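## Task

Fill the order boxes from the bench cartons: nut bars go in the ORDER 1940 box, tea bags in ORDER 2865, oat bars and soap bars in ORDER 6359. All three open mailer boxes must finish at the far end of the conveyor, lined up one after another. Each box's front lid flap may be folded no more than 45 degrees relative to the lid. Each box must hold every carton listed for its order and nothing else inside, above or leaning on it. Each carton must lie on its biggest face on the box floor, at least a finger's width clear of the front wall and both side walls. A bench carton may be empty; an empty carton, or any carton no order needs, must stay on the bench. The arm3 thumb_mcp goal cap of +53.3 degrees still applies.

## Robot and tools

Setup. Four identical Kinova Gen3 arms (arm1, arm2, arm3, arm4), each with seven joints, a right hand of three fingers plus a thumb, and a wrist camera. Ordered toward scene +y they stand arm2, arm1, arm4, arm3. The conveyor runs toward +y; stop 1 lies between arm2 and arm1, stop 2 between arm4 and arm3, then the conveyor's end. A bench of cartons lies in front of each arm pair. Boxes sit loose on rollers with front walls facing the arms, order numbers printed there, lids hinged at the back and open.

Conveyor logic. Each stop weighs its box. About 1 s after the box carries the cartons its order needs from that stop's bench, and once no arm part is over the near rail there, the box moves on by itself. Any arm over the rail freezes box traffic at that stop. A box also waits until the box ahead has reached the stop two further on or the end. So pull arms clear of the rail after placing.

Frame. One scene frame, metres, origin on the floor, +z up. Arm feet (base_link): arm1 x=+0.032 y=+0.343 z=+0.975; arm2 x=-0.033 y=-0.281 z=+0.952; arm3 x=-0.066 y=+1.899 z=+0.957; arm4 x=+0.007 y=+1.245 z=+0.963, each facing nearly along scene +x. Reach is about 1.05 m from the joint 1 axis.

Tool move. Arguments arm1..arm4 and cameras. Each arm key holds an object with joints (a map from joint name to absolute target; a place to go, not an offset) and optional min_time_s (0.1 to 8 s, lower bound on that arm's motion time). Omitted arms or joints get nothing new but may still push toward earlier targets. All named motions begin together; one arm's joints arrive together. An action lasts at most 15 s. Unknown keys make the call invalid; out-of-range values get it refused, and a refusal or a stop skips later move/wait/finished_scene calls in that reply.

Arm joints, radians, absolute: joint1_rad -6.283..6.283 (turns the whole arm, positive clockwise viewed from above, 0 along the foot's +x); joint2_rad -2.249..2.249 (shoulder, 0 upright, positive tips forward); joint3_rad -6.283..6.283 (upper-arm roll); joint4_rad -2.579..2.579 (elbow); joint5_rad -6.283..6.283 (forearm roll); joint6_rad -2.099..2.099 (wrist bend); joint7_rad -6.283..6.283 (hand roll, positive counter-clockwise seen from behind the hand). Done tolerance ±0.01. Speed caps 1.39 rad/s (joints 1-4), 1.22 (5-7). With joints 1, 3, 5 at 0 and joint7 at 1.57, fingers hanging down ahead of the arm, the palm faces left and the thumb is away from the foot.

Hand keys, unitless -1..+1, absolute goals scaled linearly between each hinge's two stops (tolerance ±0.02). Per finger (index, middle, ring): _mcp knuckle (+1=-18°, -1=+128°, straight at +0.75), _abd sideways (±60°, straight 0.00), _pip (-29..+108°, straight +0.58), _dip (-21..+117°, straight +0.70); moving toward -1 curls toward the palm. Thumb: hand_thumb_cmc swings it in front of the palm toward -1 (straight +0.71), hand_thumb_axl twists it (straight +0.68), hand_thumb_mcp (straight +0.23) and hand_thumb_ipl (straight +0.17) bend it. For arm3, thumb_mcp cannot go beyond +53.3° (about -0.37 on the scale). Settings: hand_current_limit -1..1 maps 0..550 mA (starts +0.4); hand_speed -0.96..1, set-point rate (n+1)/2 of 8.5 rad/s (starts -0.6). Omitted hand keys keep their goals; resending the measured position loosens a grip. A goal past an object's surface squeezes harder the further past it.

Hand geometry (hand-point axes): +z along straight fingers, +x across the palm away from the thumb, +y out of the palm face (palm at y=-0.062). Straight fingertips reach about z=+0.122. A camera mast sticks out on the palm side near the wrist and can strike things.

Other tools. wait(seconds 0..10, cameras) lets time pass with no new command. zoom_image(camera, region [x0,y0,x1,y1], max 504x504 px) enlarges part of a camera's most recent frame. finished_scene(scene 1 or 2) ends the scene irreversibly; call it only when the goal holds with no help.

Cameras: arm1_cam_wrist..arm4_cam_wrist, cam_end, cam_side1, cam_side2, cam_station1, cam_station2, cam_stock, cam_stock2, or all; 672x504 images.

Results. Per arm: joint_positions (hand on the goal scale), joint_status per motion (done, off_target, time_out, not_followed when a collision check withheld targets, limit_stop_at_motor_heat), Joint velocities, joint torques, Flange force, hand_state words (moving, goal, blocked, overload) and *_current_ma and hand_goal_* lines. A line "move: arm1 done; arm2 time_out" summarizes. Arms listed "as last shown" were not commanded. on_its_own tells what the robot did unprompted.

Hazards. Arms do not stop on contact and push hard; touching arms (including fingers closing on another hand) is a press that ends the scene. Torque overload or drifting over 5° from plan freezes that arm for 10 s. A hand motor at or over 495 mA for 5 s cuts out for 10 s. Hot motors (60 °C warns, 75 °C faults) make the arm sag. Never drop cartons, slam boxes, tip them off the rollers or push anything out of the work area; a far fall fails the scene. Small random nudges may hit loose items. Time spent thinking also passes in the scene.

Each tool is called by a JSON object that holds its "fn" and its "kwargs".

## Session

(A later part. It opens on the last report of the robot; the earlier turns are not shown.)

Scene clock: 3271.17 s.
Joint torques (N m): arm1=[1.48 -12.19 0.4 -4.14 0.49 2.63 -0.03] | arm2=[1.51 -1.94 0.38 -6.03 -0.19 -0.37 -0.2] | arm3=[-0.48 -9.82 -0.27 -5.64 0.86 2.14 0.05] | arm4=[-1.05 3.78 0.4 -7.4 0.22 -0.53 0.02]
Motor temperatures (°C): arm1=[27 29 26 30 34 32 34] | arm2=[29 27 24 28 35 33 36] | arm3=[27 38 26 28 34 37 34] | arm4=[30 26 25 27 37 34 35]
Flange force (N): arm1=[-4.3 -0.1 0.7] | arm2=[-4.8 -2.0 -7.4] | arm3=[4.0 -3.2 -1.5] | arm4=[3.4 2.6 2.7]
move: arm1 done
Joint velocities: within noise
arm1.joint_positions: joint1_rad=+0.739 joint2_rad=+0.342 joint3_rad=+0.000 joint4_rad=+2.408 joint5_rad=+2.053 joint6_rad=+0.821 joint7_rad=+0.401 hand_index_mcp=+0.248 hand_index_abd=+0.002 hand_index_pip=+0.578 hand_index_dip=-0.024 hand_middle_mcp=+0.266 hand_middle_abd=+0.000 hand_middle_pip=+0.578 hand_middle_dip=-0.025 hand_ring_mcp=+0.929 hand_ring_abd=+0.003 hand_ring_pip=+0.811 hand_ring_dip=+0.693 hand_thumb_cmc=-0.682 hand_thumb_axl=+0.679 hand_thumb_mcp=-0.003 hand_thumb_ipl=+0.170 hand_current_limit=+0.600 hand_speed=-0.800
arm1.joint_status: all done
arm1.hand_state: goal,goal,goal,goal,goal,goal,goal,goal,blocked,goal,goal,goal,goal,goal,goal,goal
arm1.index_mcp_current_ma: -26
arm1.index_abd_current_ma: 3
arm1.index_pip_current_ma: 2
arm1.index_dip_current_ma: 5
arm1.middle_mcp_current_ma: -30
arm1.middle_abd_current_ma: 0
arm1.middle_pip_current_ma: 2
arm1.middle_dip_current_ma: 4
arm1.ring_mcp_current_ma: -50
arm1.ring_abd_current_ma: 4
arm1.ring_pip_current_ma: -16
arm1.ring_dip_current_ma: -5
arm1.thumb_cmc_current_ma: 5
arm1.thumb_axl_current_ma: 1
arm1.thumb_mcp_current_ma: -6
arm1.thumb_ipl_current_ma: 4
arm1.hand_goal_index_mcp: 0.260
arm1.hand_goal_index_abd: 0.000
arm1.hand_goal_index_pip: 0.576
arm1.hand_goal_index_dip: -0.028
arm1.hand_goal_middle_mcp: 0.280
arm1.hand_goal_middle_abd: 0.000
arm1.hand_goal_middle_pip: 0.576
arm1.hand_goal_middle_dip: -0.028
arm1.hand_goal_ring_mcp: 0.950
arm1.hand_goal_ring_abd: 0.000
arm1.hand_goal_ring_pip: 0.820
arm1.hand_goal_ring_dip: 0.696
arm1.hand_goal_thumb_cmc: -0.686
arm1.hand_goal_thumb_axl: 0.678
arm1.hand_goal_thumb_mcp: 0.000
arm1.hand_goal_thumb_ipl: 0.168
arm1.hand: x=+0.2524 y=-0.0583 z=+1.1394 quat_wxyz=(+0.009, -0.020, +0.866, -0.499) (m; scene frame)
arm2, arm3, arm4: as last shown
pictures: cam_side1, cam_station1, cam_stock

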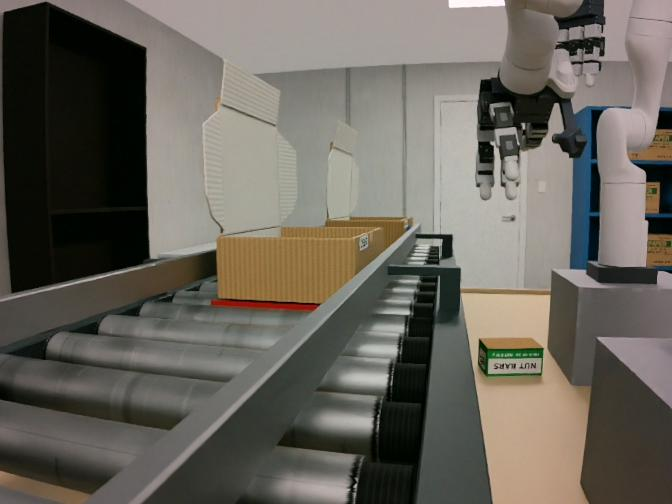

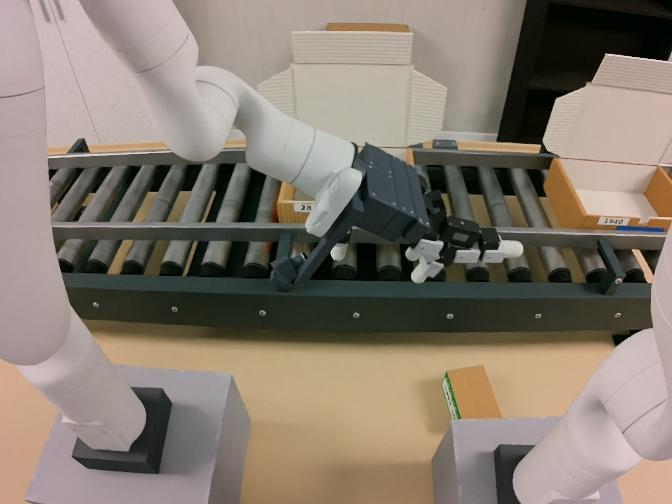

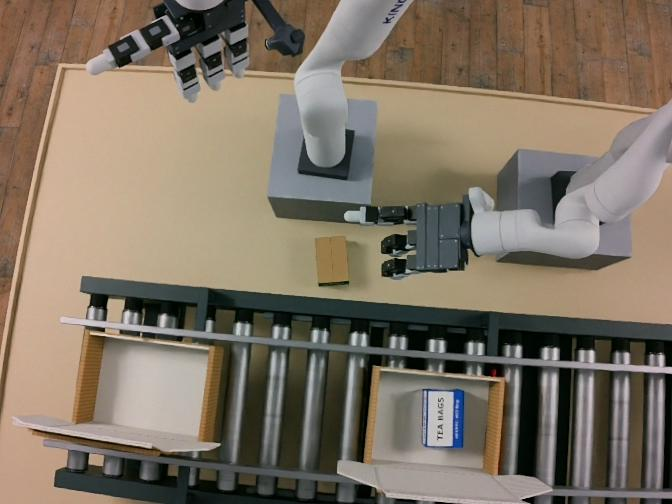

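{"fn": "move", "kwargs": {"arm1": {"joints":{"joint1_rad":1.2959,"joint2_rad":1.0502,"joint3_rad":0,"joint4_rad":1.99765,"joint5_rad":2.96427,"joint6_rad":0.95483,"joint7_rad":0.01906,"hand_index_mcp":0.42,"hand_middle_mcp":0.42,"hand_thumb_mcp":0.112},"min_time_s":3}, "cameras": ["arm1_cam_wrist","cam_stock","cam_side1","cam_station2"]}}

Scene clock: 3334.77 s.
Joint torques (N m): arm1=[1.51 -21.05 0.46 -2.45 -0.18 2.77 -0.07] | arm2=[1.61 -1.92 0.39 -5.93 -0.16 -0.29 -0.18] | arm3=[-0.49 -9.87 -0.21 -5.65 0.85 2.14 0.05] | arm4=[-1.08 3.77 0.42 -7.39 0.23 -0.55 0.02]
Motor temperatures (°C): arm1=[27 29 26 29 34 32 34] | arm2=[29 27 24 28 35 33 36] | arm3=[27 37 26 28 34 37 34] | arm4=[30 26 25 27 37 34 35]
Flange force (N): arm1=[-3.0 0.5 4.2] | arm2=[-5.0 -2.0 -7.5] | arm3=[3.9 -3.0 -1.3] | arm4=[3.3 2.7 2.6]
move: arm1 done
Joint velocities: within noise
arm1.joint_positions: joint1_rad=+1.296 joint2_rad=+1.050 joint3_rad=+0.000 joint4_rad=+1.998 joint5_rad=+2.964 joint6_rad=+0.955 joint7_rad=+0.019 hand_index_mcp=+0.404 hand_index_abd=+0.002 hand_index_pip=+0.577 hand_index_dip=-0.024 hand_middle_mcp=+0.403 hand_middle_abd=+0.000 hand_middle_pip=+0.578 hand_middle_dip=-0.025 hand_ring_mcp=+0.929 hand_ring_abd=+0.003 hand_ring_pip=+0.811 hand_ring_dip=+0.693 hand_thumb_cmc=-0.682 hand_thumb_axl=+0.679 hand_thumb_mcp=+0.107 hand_thumb_ipl=+0.170 hand_current_limit=+0.600 hand_speed=-0.800
arm1.joint_status: all done
arm1.hand_state: goal,goal,goal,goal,goal,goal,goal,goal,blocked,goal,goal,goal,goal,goal,goal,goal
arm1.index_mcp_current_ma: -37
arm1.index_abd_current_ma: 3
arm1.index_pip_current_ma: 1
arm1.index_dip_current_ma: 5
arm1.middle_mcp_current_ma: -40
arm1.middle_abd_current_ma: 0
arm1.middle_pip_current_ma: 2
arm1.middle_dip_current_ma: 4
arm1.ring_mcp_current_ma: -50
arm1.ring_abd_current_ma: 4
arm1.ring_pip_current_ma: -15
arm1.ring_dip_current_ma: -5
arm1.thumb_cmc_current_ma: 5
arm1.thumb_axl_current_ma: 1
arm1.thumb_mcp_current_ma: -11
arm1.thumb_ipl_current_ma: 3
arm1.hand_goal_index_mcp: 0.420
arm1.hand_goal_index_abd: 0.000
arm1.hand_goal_index_pip: 0.576
arm1.hand_goal_index_dip: -0.028
arm1.hand_goal_middle_mcp: 0.420
arm1.hand_goal_middle_abd: 0.000
arm1.hand_goal_middle_pip: 0.576
arm1.hand_goal_middle_dip: -0.028
arm1.hand_goal_ring_mcp: 0.950
arm1.hand_goal_ring_abd: 0.000
arm1.hand_goal_ring_pip: 0.820
arm1.hand_goal_ring_dip: 0.696
arm1.hand_goal_thumb_cmc: -0.686
arm1.hand_goal_thumb_axl: 0.678
arm1.hand_goal_thumb_mcp: 0.112
arm1.hand_goal_thumb_ipl: 0.168
arm1.hand: x=+0.1959 y=-0.2496 z=+0.9296 quat_wxyz=(+0.039, -0.073, +0.864, -0.497) (m; scene frame)
arm2, arm3, arm4: as last shown
pictures: arm1_cam_wrist, cam_side1, cam_station2, cam_stock
camera_calibration:
arm1_cam_wrist: T_world_to_cam=[[0.732035, 0.401104, -0.550673, 0.507355], [0.354649, 0.465784, 0.810722, -0.757737], [0.581678, -0.788772, 0.198719, -0.377107], [0, 0, 0, 1]] pos_world=[0.116684, -0.148012, 0.968639]

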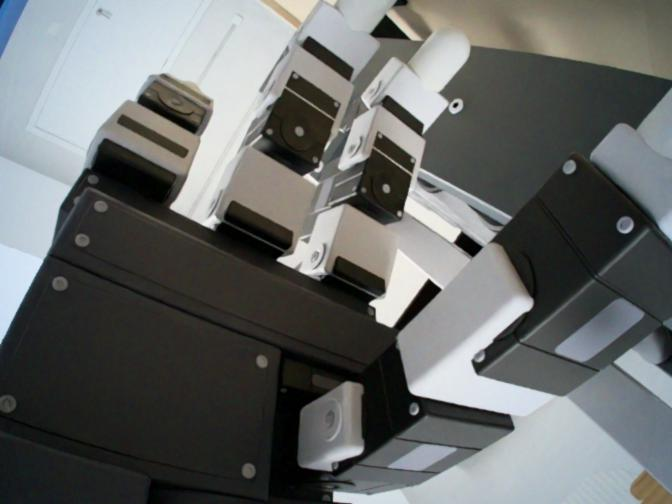

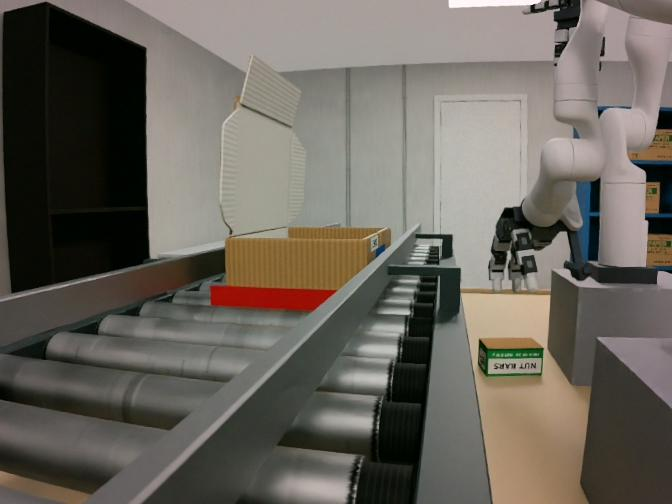

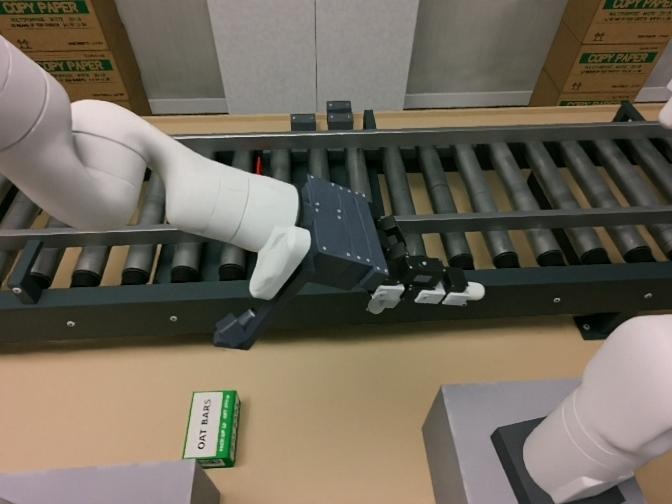

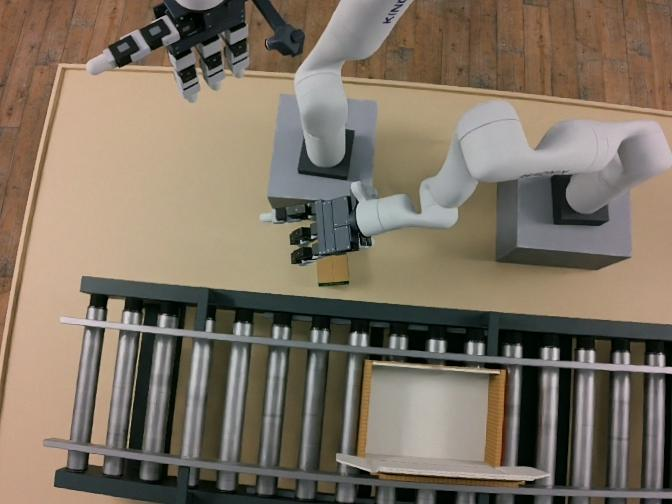

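{"fn": "move", "kwargs": {"arm1": {"joints":{"joint1_rad":1.2959,"joint2_rad":1.21731,"joint3_rad":0,"joint4_rad":1.92527,"joint5_rad":2.97465,"joint6_rad":1.04818,"joint7_rad":-0.00019},"min_time_s":1.5}, "cameras": ["arm1_cam_wrist","cam_stock","cam_side1","cam_station1"]}}

{"fn": "zoom_image", "kwargs": {"camera": "cam_side1", "region": [440, 200, 600, 400]}}

{"fn": "zoom_image", "kwargs": {"camera": "cam_stock", "region": [250, 160, 410, 300]}}

Scene clock: 3351.90 s.
Joint torques (N m): arm1=[1.44 -21.57 0.48 -1.73 -0.23 2.75 -0.09] | arm2=[1.54 -1.84 0.35 -5.94 -0.2 -0.38 -0.14] | arm3=[-0.4 -9.79 -0.22 -5.6 0.83 2.11 0.06] | arm4=[-1.08 3.8 0.42 -7.4 0.24 -0.53 -0.03]
Motor temperatures (°C): arm1=[27 29 26 29 34 32 34] | arm2=[29 27 24 28 35 33 36] | arm3=[27 37 26 28 34 37 34] | arm4=[30 26 25 27 37 34 35]
Flange force (N): arm1=[-2.4 1.1 3.9] | arm2=[-4.8 -1.9 -7.7] | arm3=[3.8 -3.1 -1.6] | arm4=[3.4 2.6 2.7]
move: arm1 done
Joint velocities: within noise
arm1.joint_positions: joint1_rad=+1.296 joint2_rad=+1.217 joint3_rad=+0.000 joint4_rad=+1.925 joint5_rad=+2.975 joint6_rad=+1.048 joint7_rad=+0.000 hand_index_mcp=+0.404 hand_index_abd=+0.002 hand_index_pip=+0.577 hand_index_dip=-0.024 hand_middle_mcp=+0.403 hand_middle_abd=+0.000 hand_middle_pip=+0.578 hand_middle_dip=-0.025 hand_ring_mcp=+0.929 hand_ring_abd=+0.003 hand_ring_pip=+0.811 hand_ring_dip=+0.693 hand_thumb_cmc=-0.682 hand_thumb_axl=+0.679 hand_thumb_mcp=+0.107 hand_thumb_ipl=+0.170 hand_current_limit=+0.600 hand_speed=-0.800
arm1.joint_status: all done
arm1.hand_state: goal,goal,goal,goal,goal,goal,goal,goal,blocked,goal,goal,goal,goal,goal,goal,goal
arm1.index_mcp_current_ma: -36
arm1.index_abd_current_ma: 3
arm1.index_pip_current_ma: 1
arm1.index_dip_current_ma: 5
arm1.middle_mcp_current_ma: -39
arm1.middle_abd_current_ma: 0
arm1.middle_pip_current_ma: 2
arm1.middle_dip_current_ma: 4
arm1.ring_mcp_current_ma: -50
arm1.ring_abd_current_ma: 4
arm1.ring_pip_current_ma: -15
arm1.ring_dip_current_ma: -5
arm1.thumb_cmc_current_ma: 5
arm1.thumb_axl_current_ma: 1
arm1.thumb_mcp_current_ma: -11
arm1.thumb_ipl_current_ma: 3
arm1.hand_goal_index_mcp: 0.420
arm1.hand_goal_index_abd: 0.000
arm1.hand_goal_index_pip: 0.576
arm1.hand_goal_index_dip: -0.028
arm1.hand_goal_middle_mcp: 0.420
arm1.hand_goal_middle_abd: 0.000
arm1.hand_goal_middle_pip: 0.576
arm1.hand_goal_middle_dip: -0.028
arm1.hand_goal_ring_mcp: 0.950
arm1.hand_goal_ring_abd: 0.000
arm1.hand_goal_ring_pip: 0.820
arm1.hand_goal_ring_dip: 0.696
arm1.hand_goal_thumb_cmc: -0.686
arm1.hand_goal_thumb_axl: 0.678
arm1.hand_goal_thumb_mcp: 0.112
arm1.hand_goal_thumb_ipl: 0.168
arm1.hand: x=+0.1956 y=-0.2494 z=+0.8646 quat_wxyz=(+0.039, -0.073, +0.864, -0.497) (m; scene frame)
arm2, arm3, arm4: as last shown
pictures: arm1_cam_wrist, cam_side1, cam_station1, cam_stock
camera_calibration:
arm1_cam_wrist: T_world_to_cam=[[0.731971, 0.401082, -0.550774, 0.471836], [0.354704, 0.465868, 0.810649, -0.704909], [0.581725, -0.788733, 0.198736, -0.363953], [0, 0, 0, 1]] pos_world=[0.116384, -0.147912, 0.903639]

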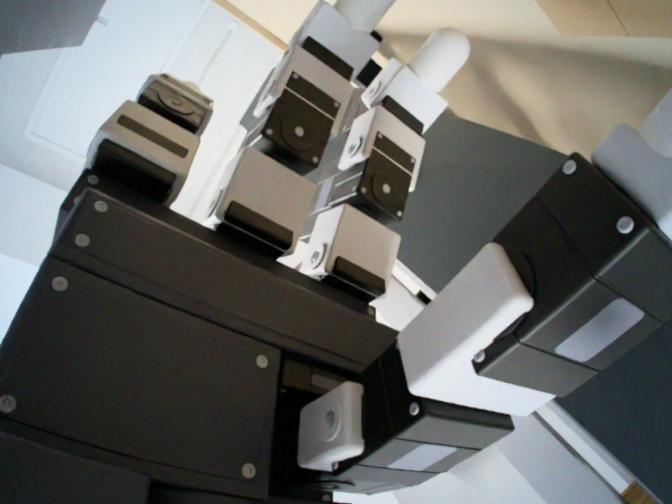

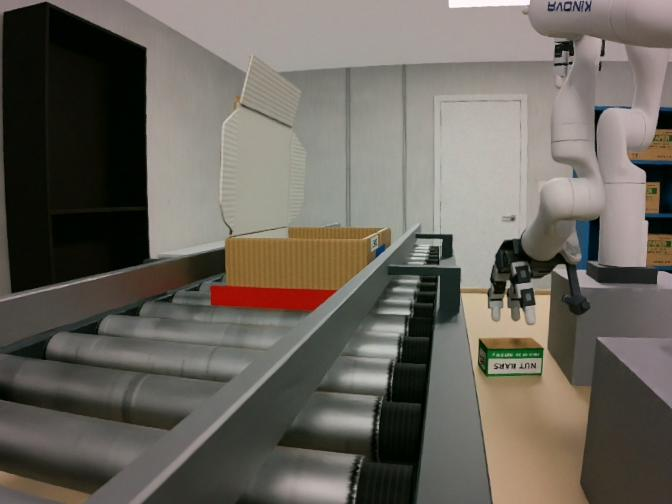

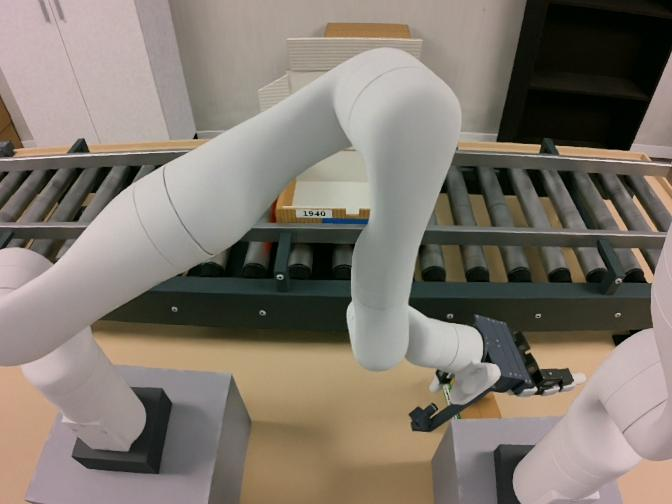

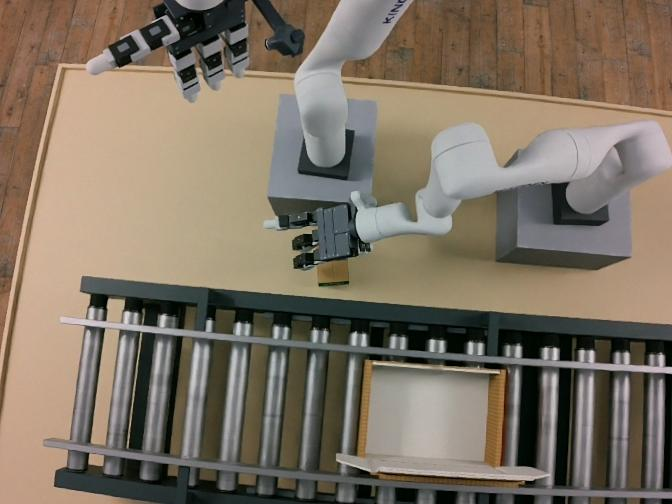

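Scaled by 2.520.

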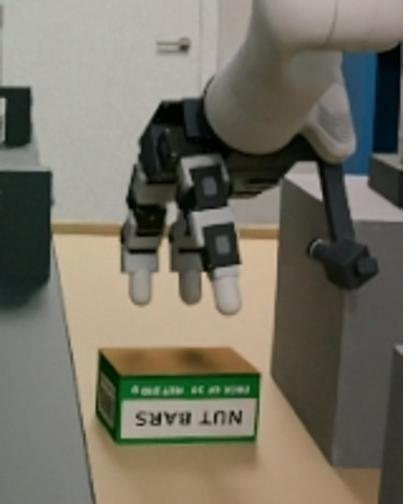

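Scaled by 3.150.

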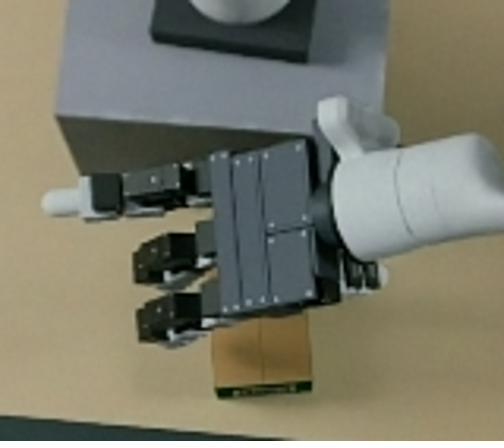

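{"fn": "move", "kwargs": {"arm1": {"joints":{"joint1_rad":1.2959,"joint2_rad":1.318,"joint3_rad":0,"joint4_rad":1.865,"joint5_rad":2.9776,"joint6_rad":1.0845,"joint7_rad":-0.006},"min_time_s":1.5}, "cameras": ["arm1_cam_wrist","cam_side1","cam_stock"]}}

{"fn": "zoom_image", "kwargs": {"camera": "cam_side1", "region": [440, 200, 600, 400]}}

{"fn": "zoom_image", "kwargs": {"camera": "arm1_cam_wrist", "region": [230, 0, 672, 300]}}

Scene clock: 3393.00 s.
Joint torques (N m): arm1=[1.48 -21.83 0.5 -1.38 -0.26 2.74 -0.09] | arm2=[1.58 -1.91 0.36 -5.96 -0.2 -0.3 -0.19] | arm3=[-0.56 -9.85 -0.19 -5.68 0.87 2.13 0.09] | arm4=[-1.07 3.82 0.39 -7.41 0.2 -0.51 0.01]
Motor temperatures (°C): arm1=[27 29 26 29 34 32 34] | arm2=[29 27 24 28 35 33 36] | arm3=[27 37 26 28 34 37 34] | arm4=[30 26 25 27 37 34 35]
Flange force (N): arm1=[-2.3 1.4 4.0] | arm2=[-4.9 -2.1 -7.4] | arm3=[4.1 -2.9 -1.3] | arm4=[3.4 2.6 2.8]
move: arm1 done
Joint velocities: within noise
arm1.joint_positions: joint1_rad=+1.296 joint2_rad=+1.318 joint3_rad=+0.000 joint4_rad=+1.865 joint5_rad=+2.978 joint6_rad=+1.085 joint7_rad=-0.006 hand_index_mcp=+0.404 hand_index_abd=+0.002 hand_index_pip=+0.577 hand_index_dip=-0.024 hand_middle_mcp=+0.403 hand_middle_abd=+0.000 hand_middle_pip=+0.578 hand_middle_dip=-0.025 hand_ring_mcp=+0.929 hand_ring_abd=+0.003 hand_ring_pip=+0.811 hand_ring_dip=+0.693 hand_thumb_cmc=-0.682 hand_thumb_axl=+0.679 hand_thumb_mcp=+0.107 hand_thumb_ipl=+0.170 hand_current_limit=+0.600 hand_speed=-0.800
arm1.joint_status: all done
arm1.hand_state: goal,goal,goal,goal,goal,goal,goal,goal,blocked,goal,goal,goal,goal,goal,goal,goal
arm1.index_mcp_current_ma: -36
arm1.index_abd_current_ma: 3
arm1.index_pip_current_ma: 1
arm1.index_dip_current_ma: 5
arm1.middle_mcp_current_ma: -39
arm1.middle_abd_current_ma: 0
arm1.middle_pip_current_ma: 2
arm1.middle_dip_current_ma: 4
arm1.ring_mcp_current_ma: -50
arm1.ring_abd_current_ma: 4
arm1.ring_pip_current_ma: -15
arm1.ring_dip_current_ma: -5
arm1.thumb_cmc_current_ma: 5
arm1.thumb_axl_current_ma: 1
arm1.thumb_mcp_current_ma: -11
arm1.thumb_ipl_current_ma: 3
arm1.hand_goal_index_mcp: 0.420
arm1.hand_goal_index_abd: 0.000
arm1.hand_goal_index_pip: 0.576
arm1.hand_goal_index_dip: -0.028
arm1.hand_goal_middle_mcp: 0.420
arm1.hand_goal_middle_abd: 0.000
arm1.hand_goal_middle_pip: 0.576
arm1.hand_goal_middle_dip: -0.028
arm1.hand_goal_ring_mcp: 0.950
arm1.hand_goal_ring_abd: 0.000
arm1.hand_goal_ring_pip: 0.820
arm1.hand_goal_ring_dip: 0.696
arm1.hand_goal_thumb_cmc: -0.686
arm1.hand_goal_thumb_axl: 0.678
arm1.hand_goal_thumb_mcp: 0.112
arm1.hand_goal_thumb_ipl: 0.168
arm1.hand: x=+0.1950 y=-0.2486 z=+0.8237 quat_wxyz=(+0.039, -0.073, +0.864, -0.496) (m; scene frame)
arm2, arm3, arm4: as last shown
pictures: arm1_cam_wrist, cam_side1, cam_stock
camera_calibration:
arm1_cam_wrist: T_world_to_cam=[[0.730816, 0.402928, -0.55096, 0.450248], [0.356296, 0.463298, 0.811424, -0.673414], [0.582204, -0.789306, 0.195024, -0.351937], [0, 0, 0, 1]] pos_world=[0.115785, -0.147212, 0.863129]

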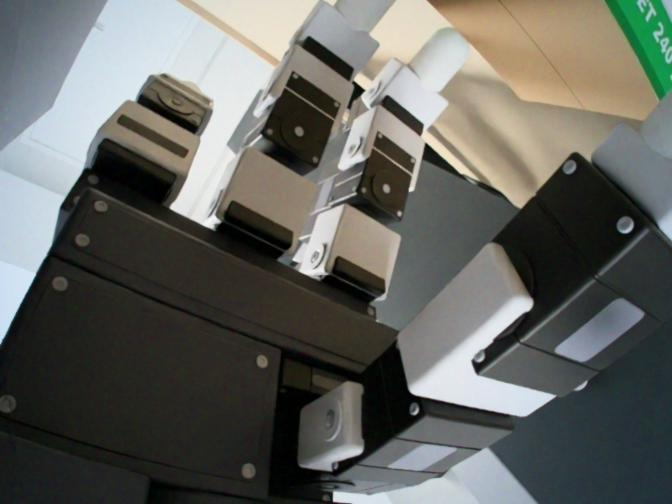

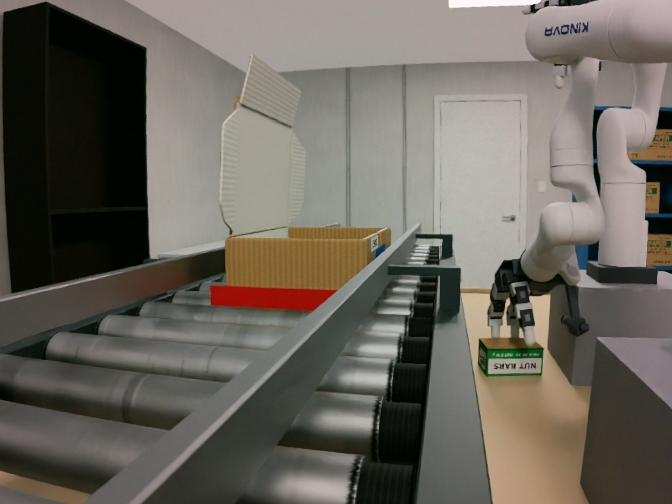

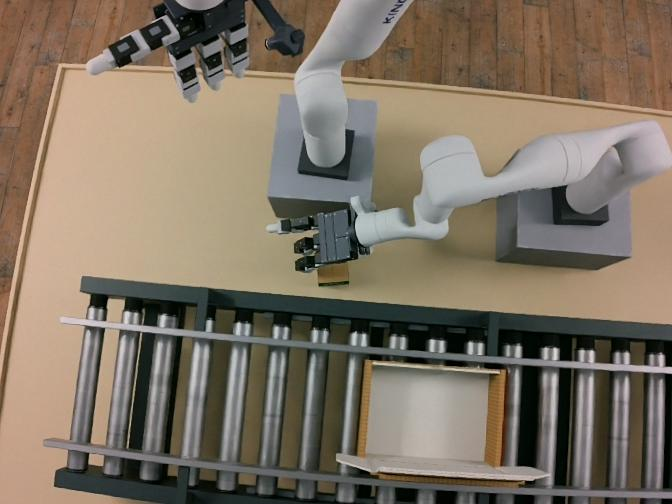

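Scaled by 2.520.

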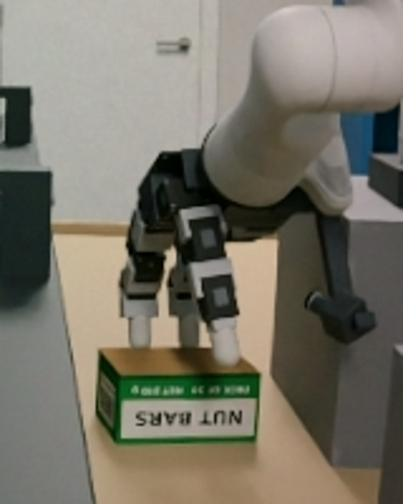

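Scaled by 1.140 from the camera's 672x504 image, which has a finer 960x720 frame.

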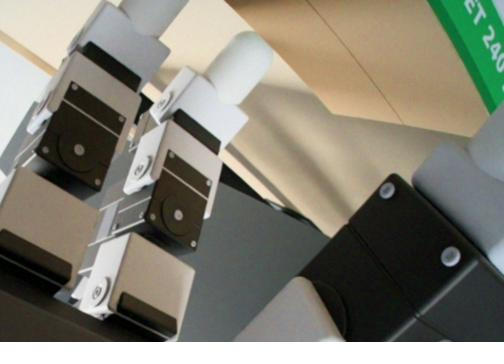

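{"fn": "zoom_image", "kwargs": {"camera": "arm1_cam_wrist", "region": [420, 0, 672, 180]}}

Scaled by 2.000 from the camera's 672x504 image, which has a finer 960x720 frame.

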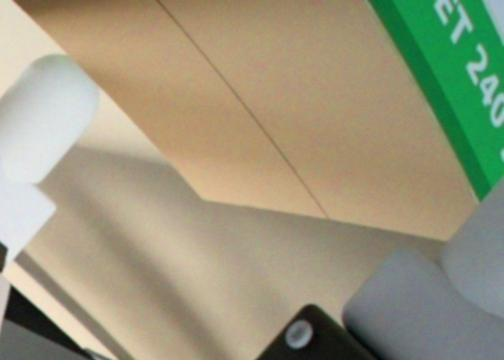

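{"fn": "move", "kwargs": {"arm1": {"joints":{"joint1_rad":1.30912,"joint2_rad":1.31943,"joint3_rad":0,"joint4_rad":1.80705,"joint5_rad":2.98642,"joint6_rad":1.03227,"joint7_rad":0.0027},"min_time_s":1.0}, "cameras": ["arm1_cam_wrist","cam_side1","cam_stock"]}}

{"fn": "zoom_image", "kwargs": {"camera": "cam_side1", "region": [440, 200, 600, 400]}}

{"fn": "zoom_image", "kwargs": {"camera": "arm1_cam_wrist", "region": [420, 0, 672, 180]}}

{"fn": "zoom_image", "kwargs": {"camera": "cam_stock", "region": [250, 160, 410, 300]}}

Scene clock: 3497.97 s.
Joint torques (N m): arm1=[3.33 -22.47 2.5 -2.06 -0.55 3 0.45] | arm2=[1.61 -1.95 0.3 -5.98 -0.19 -0.34 -0.14] | arm3=[-0.47 -9.86 -0.13 -5.65 0.87 2.13 0.04] | arm4=[-1.12 3.8 0.4 -7.36 0.21 -0.53 0]
Motor temperatures (°C): arm1=[27 29 26 29 34 32 34] | arm2=[29 27 24 28 35 33 36] | arm3=[27 37 26 28 34 37 34] | arm4=[30 26 25 27 37 34 35]
Flange force (N): arm1=[-6.0 1.7 3.4] | arm2=[-4.9 -2.2 -7.5] | arm3=[3.8 -3.0 -1.5] | arm4=[3.4 2.6 2.5]
move: arm1 done
Joint velocities: within noise
arm1.joint_positions: joint1_rad=+1.309 joint2_rad=+1.319 joint3_rad=+0.000 joint4_rad=+1.807 joint5_rad=+2.986 joint6_rad=+1.032 joint7_rad=+0.003 hand_index_mcp=+0.404 hand_index_abd=+0.002 hand_index_pip=+0.577 hand_index_dip=-0.024 hand_middle_mcp=+0.403 hand_middle_abd=+0.000 hand_middle_pip=+0.578 hand_middle_dip=-0.025 hand_ring_mcp=+0.929 hand_ring_abd=+0.003 hand_ring_pip=+0.811 hand_ring_dip=+0.693 hand_thumb_cmc=-0.682 hand_thumb_axl=+0.679 hand_thumb_mcp=+0.107 hand_thumb_ipl=+0.170 hand_current_limit=+0.600 hand_speed=-0.800
arm1.joint_status: all done
arm1.hand_state: goal,goal,goal,goal,goal,goal,goal,goal,blocked,goal,goal,goal,goal,goal,goal,goal
arm1.index_mcp_current_ma: -36
arm1.index_abd_current_ma: 3
arm1.index_pip_current_ma: 1
arm1.index_dip_current_ma: 5
arm1.middle_mcp_current_ma: -39
arm1.middle_abd_current_ma: 0
arm1.middle_pip_current_ma: 2
arm1.middle_dip_current_ma: 4
arm1.ring_mcp_current_ma: -50
arm1.ring_abd_current_ma: 4
arm1.ring_pip_current_ma: -15
arm1.ring_dip_current_ma: -5
arm1.thumb_cmc_current_ma: 5
arm1.thumb_axl_current_ma: 1
arm1.thumb_mcp_current_ma: -11
arm1.thumb_ipl_current_ma: 3
arm1.hand_goal_index_mcp: 0.420
arm1.hand_goal_index_abd: 0.000
arm1.hand_goal_index_pip: 0.576
arm1.hand_goal_index_dip: -0.028
arm1.hand_goal_middle_mcp: 0.420
arm1.hand_goal_middle_abd: 0.000
arm1.hand_goal_middle_pip: 0.576
arm1.hand_goal_middle_dip: -0.028
arm1.hand_goal_ring_mcp: 0.950
arm1.hand_goal_ring_abd: 0.000
arm1.hand_goal_ring_pip: 0.820
arm1.hand_goal_ring_dip: 0.696
arm1.hand_goal_thumb_cmc: -0.686
arm1.hand_goal_thumb_axl: 0.678
arm1.hand_goal_thumb_mcp: 0.112
arm1.hand_goal_thumb_ipl: 0.168
arm1.hand: x=+0.1960 y=-0.2677 z=+0.8236 quat_wxyz=(+0.039, -0.073, +0.864, -0.497) (m; scene frame)
arm2, arm3, arm4: as last shown
pictures: arm1_cam_wrist, cam_side1, cam_stock
camera_calibration:
arm1_cam_wrist: T_world_to_cam=[[0.73203, 0.401162, -0.550637, 0.456149], [0.354582, 0.465799, 0.810742, -0.663413], [0.581725, -0.788734, 0.198734, -0.37039], [0, 0, 0, 1]] pos_world=[0.116784, -0.166112, 0.862639]

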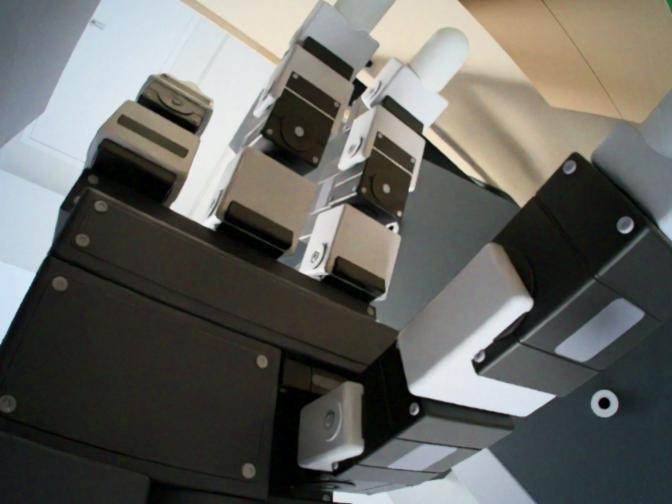

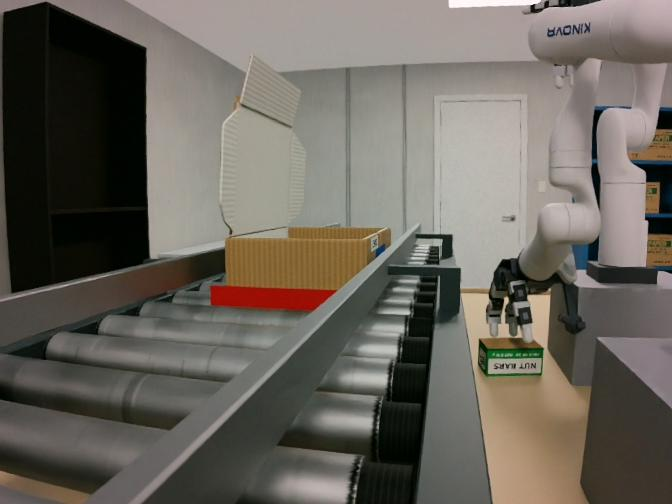

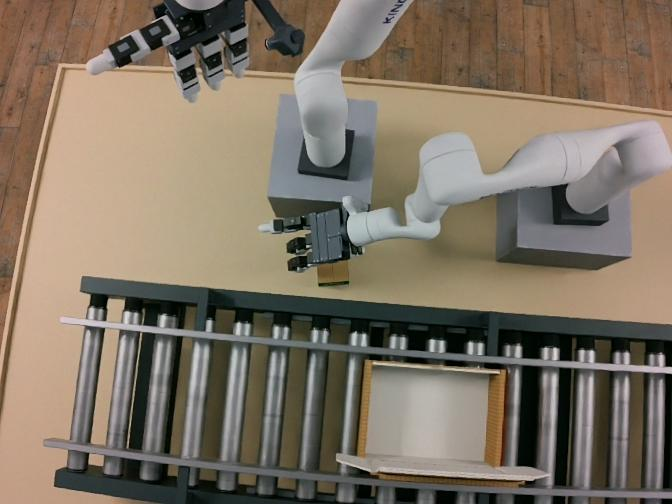

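Scaled by 2.520.

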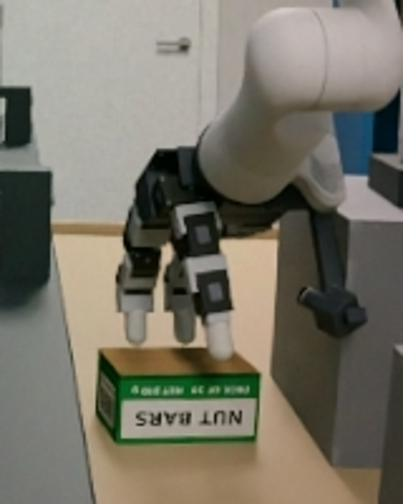

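Scaled by 2.000 from the camera's 672x504 image, which has a finer 960x720 frame.

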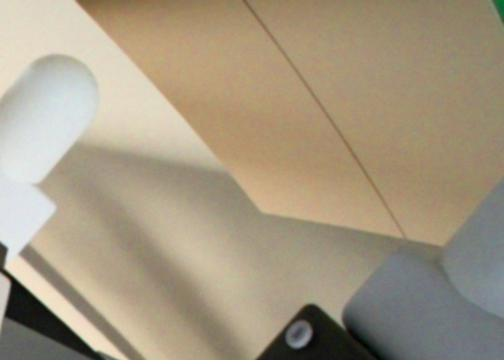

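Scaled by 3.150.

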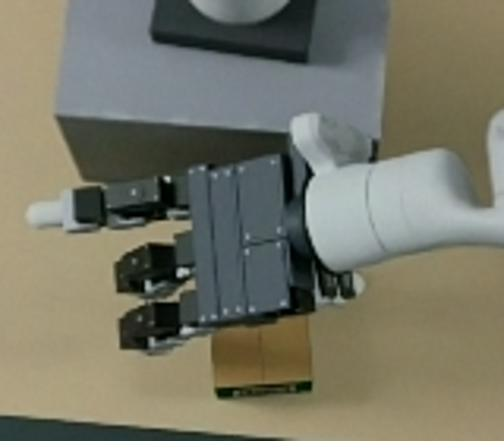

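{"fn": "move", "kwargs": {"arm1": {"joints":{"joint1_rad":1.28411,"joint2_rad":1.31978,"joint3_rad":0,"joint4_rad":1.78832,"joint5_rad":2.95915,"joint6_rad":1.01423,"joint7_rad":0.00702},"min_time_s":1.0}, "cameras": ["arm1_cam_wrist","cam_side1","cam_stock"]}}

{"fn": "zoom_image", "kwargs": {"camera": "cam_stock", "region": [250, 160, 410, 300]}}

{"fn": "zoom_image", "kwargs": {"camera": "arm1_cam_wrist", "region": [420, 0, 672, 180]}}

Scene clock: 3573.50 s.
Joint torques (N m): arm1=[1.49 -22.46 0.59 -1.99 -0.19 2.78 -0.08] | arm2=[1.61 -1.87 0.23 -6 -0.19 -0.39 -0.13] | arm3=[-0.49 -9.88 -0.21 -5.57 0.82 2.15 0.12] | arm4=[-1.09 3.75 0.4 -7.4 0.27 -0.53 0]
Motor temperatures (°C): arm1=[27 29 26 29 34 32 34] | arm2=[29 27 24 28 35 33 36] | arm3=[27 37 26 28 34 37 34] | arm4=[30 26 25 27 37 34 35]
Flange force (N): arm1=[-2.6 1.2 4.3] | arm2=[-4.6 -2.3 -7.5] | arm3=[3.9 -2.8 -1.0] | arm4=[3.3 2.7 2.7]
move: arm1 done
Joint velocities: within noise
arm1.joint_positions: joint1_rad=+1.284 joint2_rad=+1.320 joint3_rad=+0.000 joint4_rad=+1.788 joint5_rad=+2.959 joint6_rad=+1.014 joint7_rad=+0.007 hand_index_mcp=+0.404 hand_index_abd=+0.002 hand_index_pip=+0.577 hand_index_dip=-0.024 hand_middle_mcp=+0.403 hand_middle_abd=+0.000 hand_middle_pip=+0.578 hand_middle_dip=-0.025 hand_ring_mcp=+0.929 hand_ring_abd=+0.003 hand_ring_pip=+0.811 hand_ring_dip=+0.693 hand_thumb_cmc=-0.682 hand_thumb_axl=+0.679 hand_thumb_mcp=+0.107 hand_thumb_ipl=+0.170 hand_current_limit=+0.600 hand_speed=-0.800
arm1.joint_status: all done
arm1.hand_state: goal,goal,goal,goal,goal,goal,goal,goal,blocked,goal,goal,goal,goal,goal,goal,goal
arm1.index_mcp_current_ma: -36
arm1.index_abd_current_ma: 3
arm1.index_pip_current_ma: 1
arm1.index_dip_current_ma: 5
arm1.middle_mcp_current_ma: -39
arm1.middle_abd_current_ma: 0
arm1.middle_pip_current_ma: 2
arm1.middle_dip_current_ma: 4
arm1.ring_mcp_current_ma: -50
arm1.ring_abd_current_ma: 4
arm1.ring_pip_current_ma: -15
arm1.ring_dip_current_ma: -5
arm1.thumb_cmc_current_ma: 5
arm1.thumb_axl_current_ma: 1
arm1.thumb_mcp_current_ma: -11
arm1.thumb_ipl_current_ma: 3
arm1.hand_goal_index_mcp: 0.420
arm1.hand_goal_index_abd: 0.000
arm1.hand_goal_index_pip: 0.576
arm1.hand_goal_index_dip: -0.028
arm1.hand_goal_middle_mcp: 0.420
arm1.hand_goal_middle_abd: 0.000
arm1.hand_goal_middle_pip: 0.576
arm1.hand_goal_middle_dip: -0.028
arm1.hand_goal_ring_mcp: 0.950
arm1.hand_goal_ring_abd: 0.000
arm1.hand_goal_ring_pip: 0.820
arm1.hand_goal_ring_dip: 0.696
arm1.hand_goal_thumb_cmc: -0.686
arm1.hand_goal_thumb_axl: 0.678
arm1.hand_goal_thumb_mcp: 0.112
arm1.hand_goal_thumb_ipl: 0.168
arm1.hand: x=+0.2079 y=-0.2704 z=+0.8236 quat_wxyz=(+0.039, -0.073, +0.864, -0.497) (m; scene frame)
arm2.joint_positions: joint1_rad=+1.200 joint2_rad=-0.381 joint3_rad=-0.100 joint4_rad=+1.427 joint5_rad=-0.012 joint6_rad=+1.938 joint7_rad=+1.841 hand_index_mcp=+0.753 hand_index_abd=+0.000 hand_index_pip=+0.577 hand_index_dip=+0.696 hand_middle_mcp=+0.753 hand_middle_abd=+0.000 hand_middle_pip=+0.577 hand_middle_dip=+0.696 hand_ring_mcp=+0.753 hand_ring_abd=+0.000 hand_ring_pip=+0.577 hand_ring_dip=+0.696 hand_thumb_cmc=+0.714 hand_thumb_axl=+0.677 hand_thumb_mcp=+0.224 hand_thumb_ipl=+0.168 hand_current_limit=+0.400 hand_speed=-0.600
arm2.joint_status: not commanded
arm2.hand_state: goal,goal,goal,goal,goal,goal,goal,goal,goal,goal,goal,goal,goal,goal,goal,goal
arm2.index_mcp_current_ma: 0
arm2.index_abd_current_ma: 0
arm2.index_pip_current_ma: 0
arm2.index_dip_current_ma: 0
arm2.middle_mcp_current_ma: 0
arm2.middle_abd_current_ma: 0
arm2.middle_pip_current_ma: 0
arm2.middle_dip_current_ma: 0
arm2.ring_mcp_current_ma: 0
arm2.ring_abd_current_ma: 0
arm2.ring_pip_current_ma: 0
arm2.ring_dip_current_ma: 0
arm2.thumb_cmc_current_ma: 0
arm2.thumb_axl_current_ma: 0
arm2.thumb_mcp_current_ma: 0
arm2.thumb_ipl_current_ma: 0
arm2.hand_goal_index_mcp: 0.754
arm2.hand_goal_index_abd: 0.000
arm2.hand_goal_index_pip: 0.576
arm2.hand_goal_index_dip: 0.696
arm2.hand_goal_middle_mcp: 0.754
arm2.hand_goal_middle_abd: 0.000
arm2.hand_goal_middle_pip: 0.576
arm2.hand_goal_middle_dip: 0.696
arm2.hand_goal_ring_mcp: 0.754
arm2.hand_goal_ring_abd: 0.000
arm2.hand_goal_ring_pip: 0.576
arm2.hand_goal_ring_dip: 0.696
arm2.hand_goal_thumb_cmc: 0.714
arm2.hand_goal_thumb_axl: 0.678
arm2.hand_goal_thumb_mcp: 0.226
arm2.hand_goal_thumb_ipl: 0.168
arm2.hand: x=+0.1015 y=-0.4070 z=+1.4821 quat_wxyz=(+0.045, +0.433, +0.899, -0.056) (m; scene frame)
arm3.joint_positions: joint1_rad=+0.422 joint2_rad=+0.297 joint3_rad=+0.000 joint4_rad=+2.356 joint5_rad=+1.841 joint6_rad=+0.835 joint7_rad=+0.550 hand_index_mcp=+0.267 hand_index_abd=-0.003 hand_index_pip=+0.578 hand_index_dip=-0.025 hand_middle_mcp=+0.268 hand_middle_abd=-0.003 hand_middle_pip=+0.577 hand_middle_dip=-0.025 hand_ring_mcp=+0.925 hand_ring_abd=-0.002 hand_ring_pip=+0.574 hand_ring_dip=+0.693 hand_thumb_cmc=-0.683 hand_thumb_axl=+0.679 hand_thumb_mcp=-0.003 hand_thumb_ipl=+0.170 hand_current_limit=+0.600 hand_speed=-0.700
arm3.joint_status: not commanded
arm3.hand_state: goal,goal,goal,goal,goal,goal,goal,goal,blocked,goal,goal,goal,goal,goal,goal,goal
arm3.index_mcp_current_ma: -9
arm3.index_abd_current_ma: 0
arm3.index_pip_current_ma: 0
arm3.index_dip_current_ma: 1
arm3.middle_mcp_current_ma: -7
arm3.middle_abd_current_ma: 0
arm3.middle_pip_current_ma: 0
arm3.middle_dip_current_ma: 1
arm3.ring_mcp_current_ma: -24
arm3.ring_abd_current_ma: 0
arm3.ring_pip_current_ma: 0
arm3.ring_dip_current_ma: -1
arm3.thumb_cmc_current_ma: 1
arm3.thumb_axl_current_ma: 0
arm3.thumb_mcp_current_ma: -1
arm3.thumb_ipl_current_ma: 1
arm3.hand_goal_index_mcp: 0.280
arm3.hand_goal_index_abd: 0.000
arm3.hand_goal_index_pip: 0.576
arm3.hand_goal_index_dip: -0.028
arm3.hand_goal_middle_mcp: 0.280
arm3.hand_goal_middle_abd: 0.000
arm3.hand_goal_middle_pip: 0.576
arm3.hand_goal_middle_dip: -0.028
arm3.hand_goal_ring_mcp: 0.950
arm3.hand_goal_ring_abd: 0.000
arm3.hand_goal_ring_pip: 0.576
arm3.hand_goal_ring_dip: 0.696
arm3.hand_goal_thumb_cmc: -0.686
arm3.hand_goal_thumb_axl: 0.678
arm3.hand_goal_thumb_mcp: 0.000
arm3.hand_goal_thumb_ipl: 0.168
arm3.hand: x=+0.2002 y=+1.5281 z=+1.1398 quat_wxyz=(+0.022, -0.038, +0.867, -0.497) (m; scene frame)
arm4.joint_positions: joint1_rad=+0.148 joint2_rad=-0.496 joint3_rad=-0.122 joint4_rad=+1.434 joint5_rad=+0.010 joint6_rad=+2.067 joint7_rad=+1.781 hand_index_mcp=+0.753 hand_index_abd=+0.000 hand_index_pip=+0.577 hand_index_dip=+0.696 hand_middle_mcp=+0.753 hand_middle_abd=+0.000 hand_middle_pip=+0.577 hand_middle_dip=+0.696 hand_ring_mcp=+0.753 hand_ring_abd=+0.000 hand_ring_pip=+0.577 hand_ring_dip=+0.696 hand_thumb_cmc=+0.714 hand_thumb_axl=+0.677 hand_thumb_mcp=+0.224 hand_thumb_ipl=+0.168 hand_current_limit=+0.400 hand_speed=-0.600
arm4.joint_status: not commanded
arm4.hand_state: goal,goal,goal,goal,goal,goal,goal,goal,goal,goal,goal,goal,goal,goal,goal,goal
arm4.index_mcp_current_ma: -3
arm4.index_abd_current_ma: 0
arm4.index_pip_current_ma: 2
arm4.index_dip_current_ma: 0
arm4.middle_mcp_current_ma: -3
arm4.middle_abd_current_ma: 0
arm4.middle_pip_current_ma: 2
arm4.middle_dip_current_ma: 0
arm4.ring_mcp_current_ma: -3
arm4.ring_abd_current_ma: 0
arm4.ring_pip_current_ma: 2
arm4.ring_dip_current_ma: 0
arm4.thumb_cmc_current_ma: 1
arm4.thumb_axl_current_ma: -3
arm4.thumb_mcp_current_ma: -10
arm4.thumb_ipl_current_ma: -1
arm4.hand_goal_index_mcp: 0.754
arm4.hand_goal_index_abd: 0.000
arm4.hand_goal_index_pip: 0.576
arm4.hand_goal_index_dip: 0.696
arm4.hand_goal_middle_mcp: 0.754
arm4.hand_goal_middle_abd: 0.000
arm4.hand_goal_middle_pip: 0.576
arm4.hand_goal_middle_dip: 0.696
arm4.hand_goal_ring_mcp: 0.754
arm4.hand_goal_ring_abd: 0.000
arm4.hand_goal_ring_pip: 0.576
arm4.hand_goal_ring_dip: 0.696
arm4.hand_goal_thumb_cmc: 0.714
arm4.hand_goal_thumb_axl: 0.678
arm4.hand_goal_thumb_mcp: 0.226
arm4.hand_goal_thumb_ipl: 0.168
arm4.hand: x=+0.0959 y=+1.3365 z=+1.4992 quat_wxyz=(+0.066, -0.158, +0.984, -0.042) (m; scene frame)
pictures: arm1_cam_wrist, cam_side1, cam_stock
camera_calibration:
arm1_cam_wrist: T_world_to_cam=[[0.731995, 0.401049, -0.550766, 0.448563], [0.354732, 0.465831, 0.810658, -0.666235], [0.581678, -0.788772, 0.198721, -0.379411], [0, 0, 0, 1]] pos_world=[0.128684, -0.168812, 0.862539]

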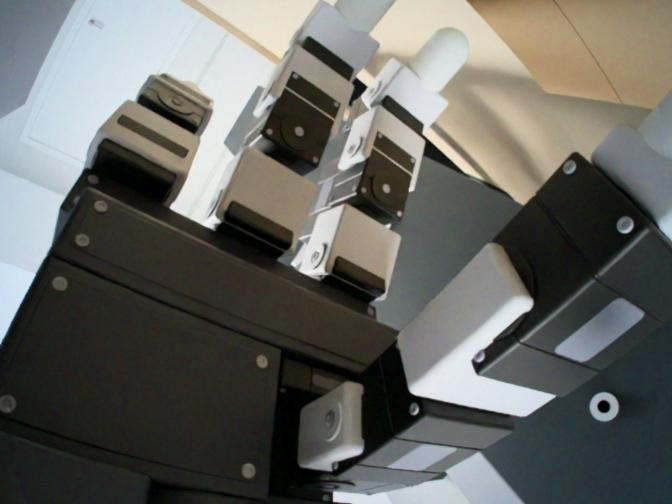

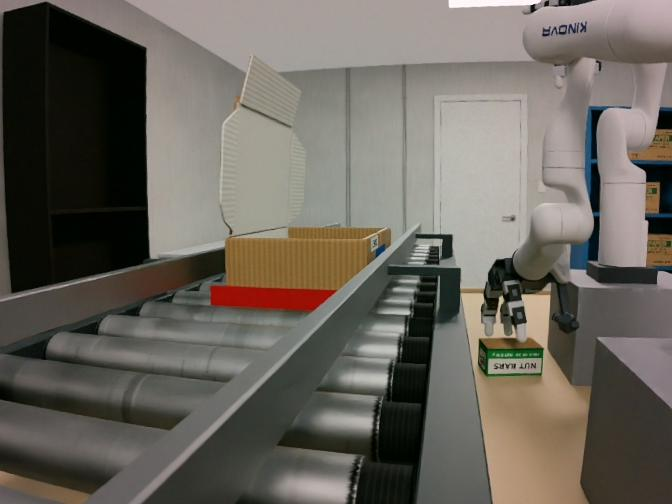

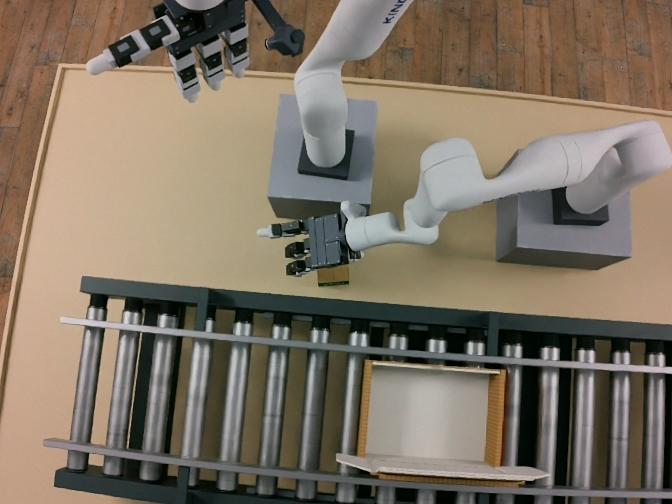

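Scaled by 3.150.

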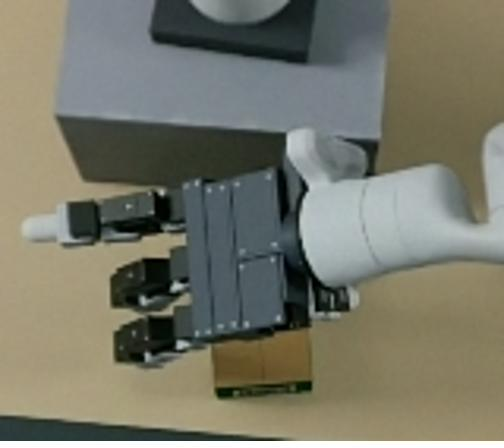

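Scaled by 2.000 from the camera's 672x504 image, which has a finer 960x720 frame.

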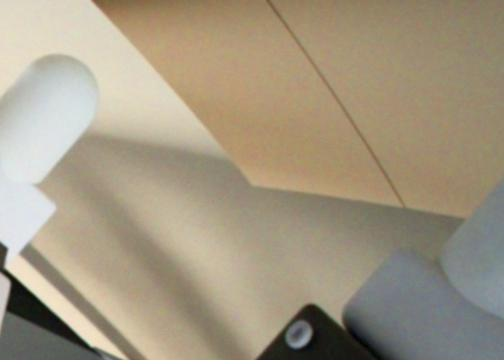

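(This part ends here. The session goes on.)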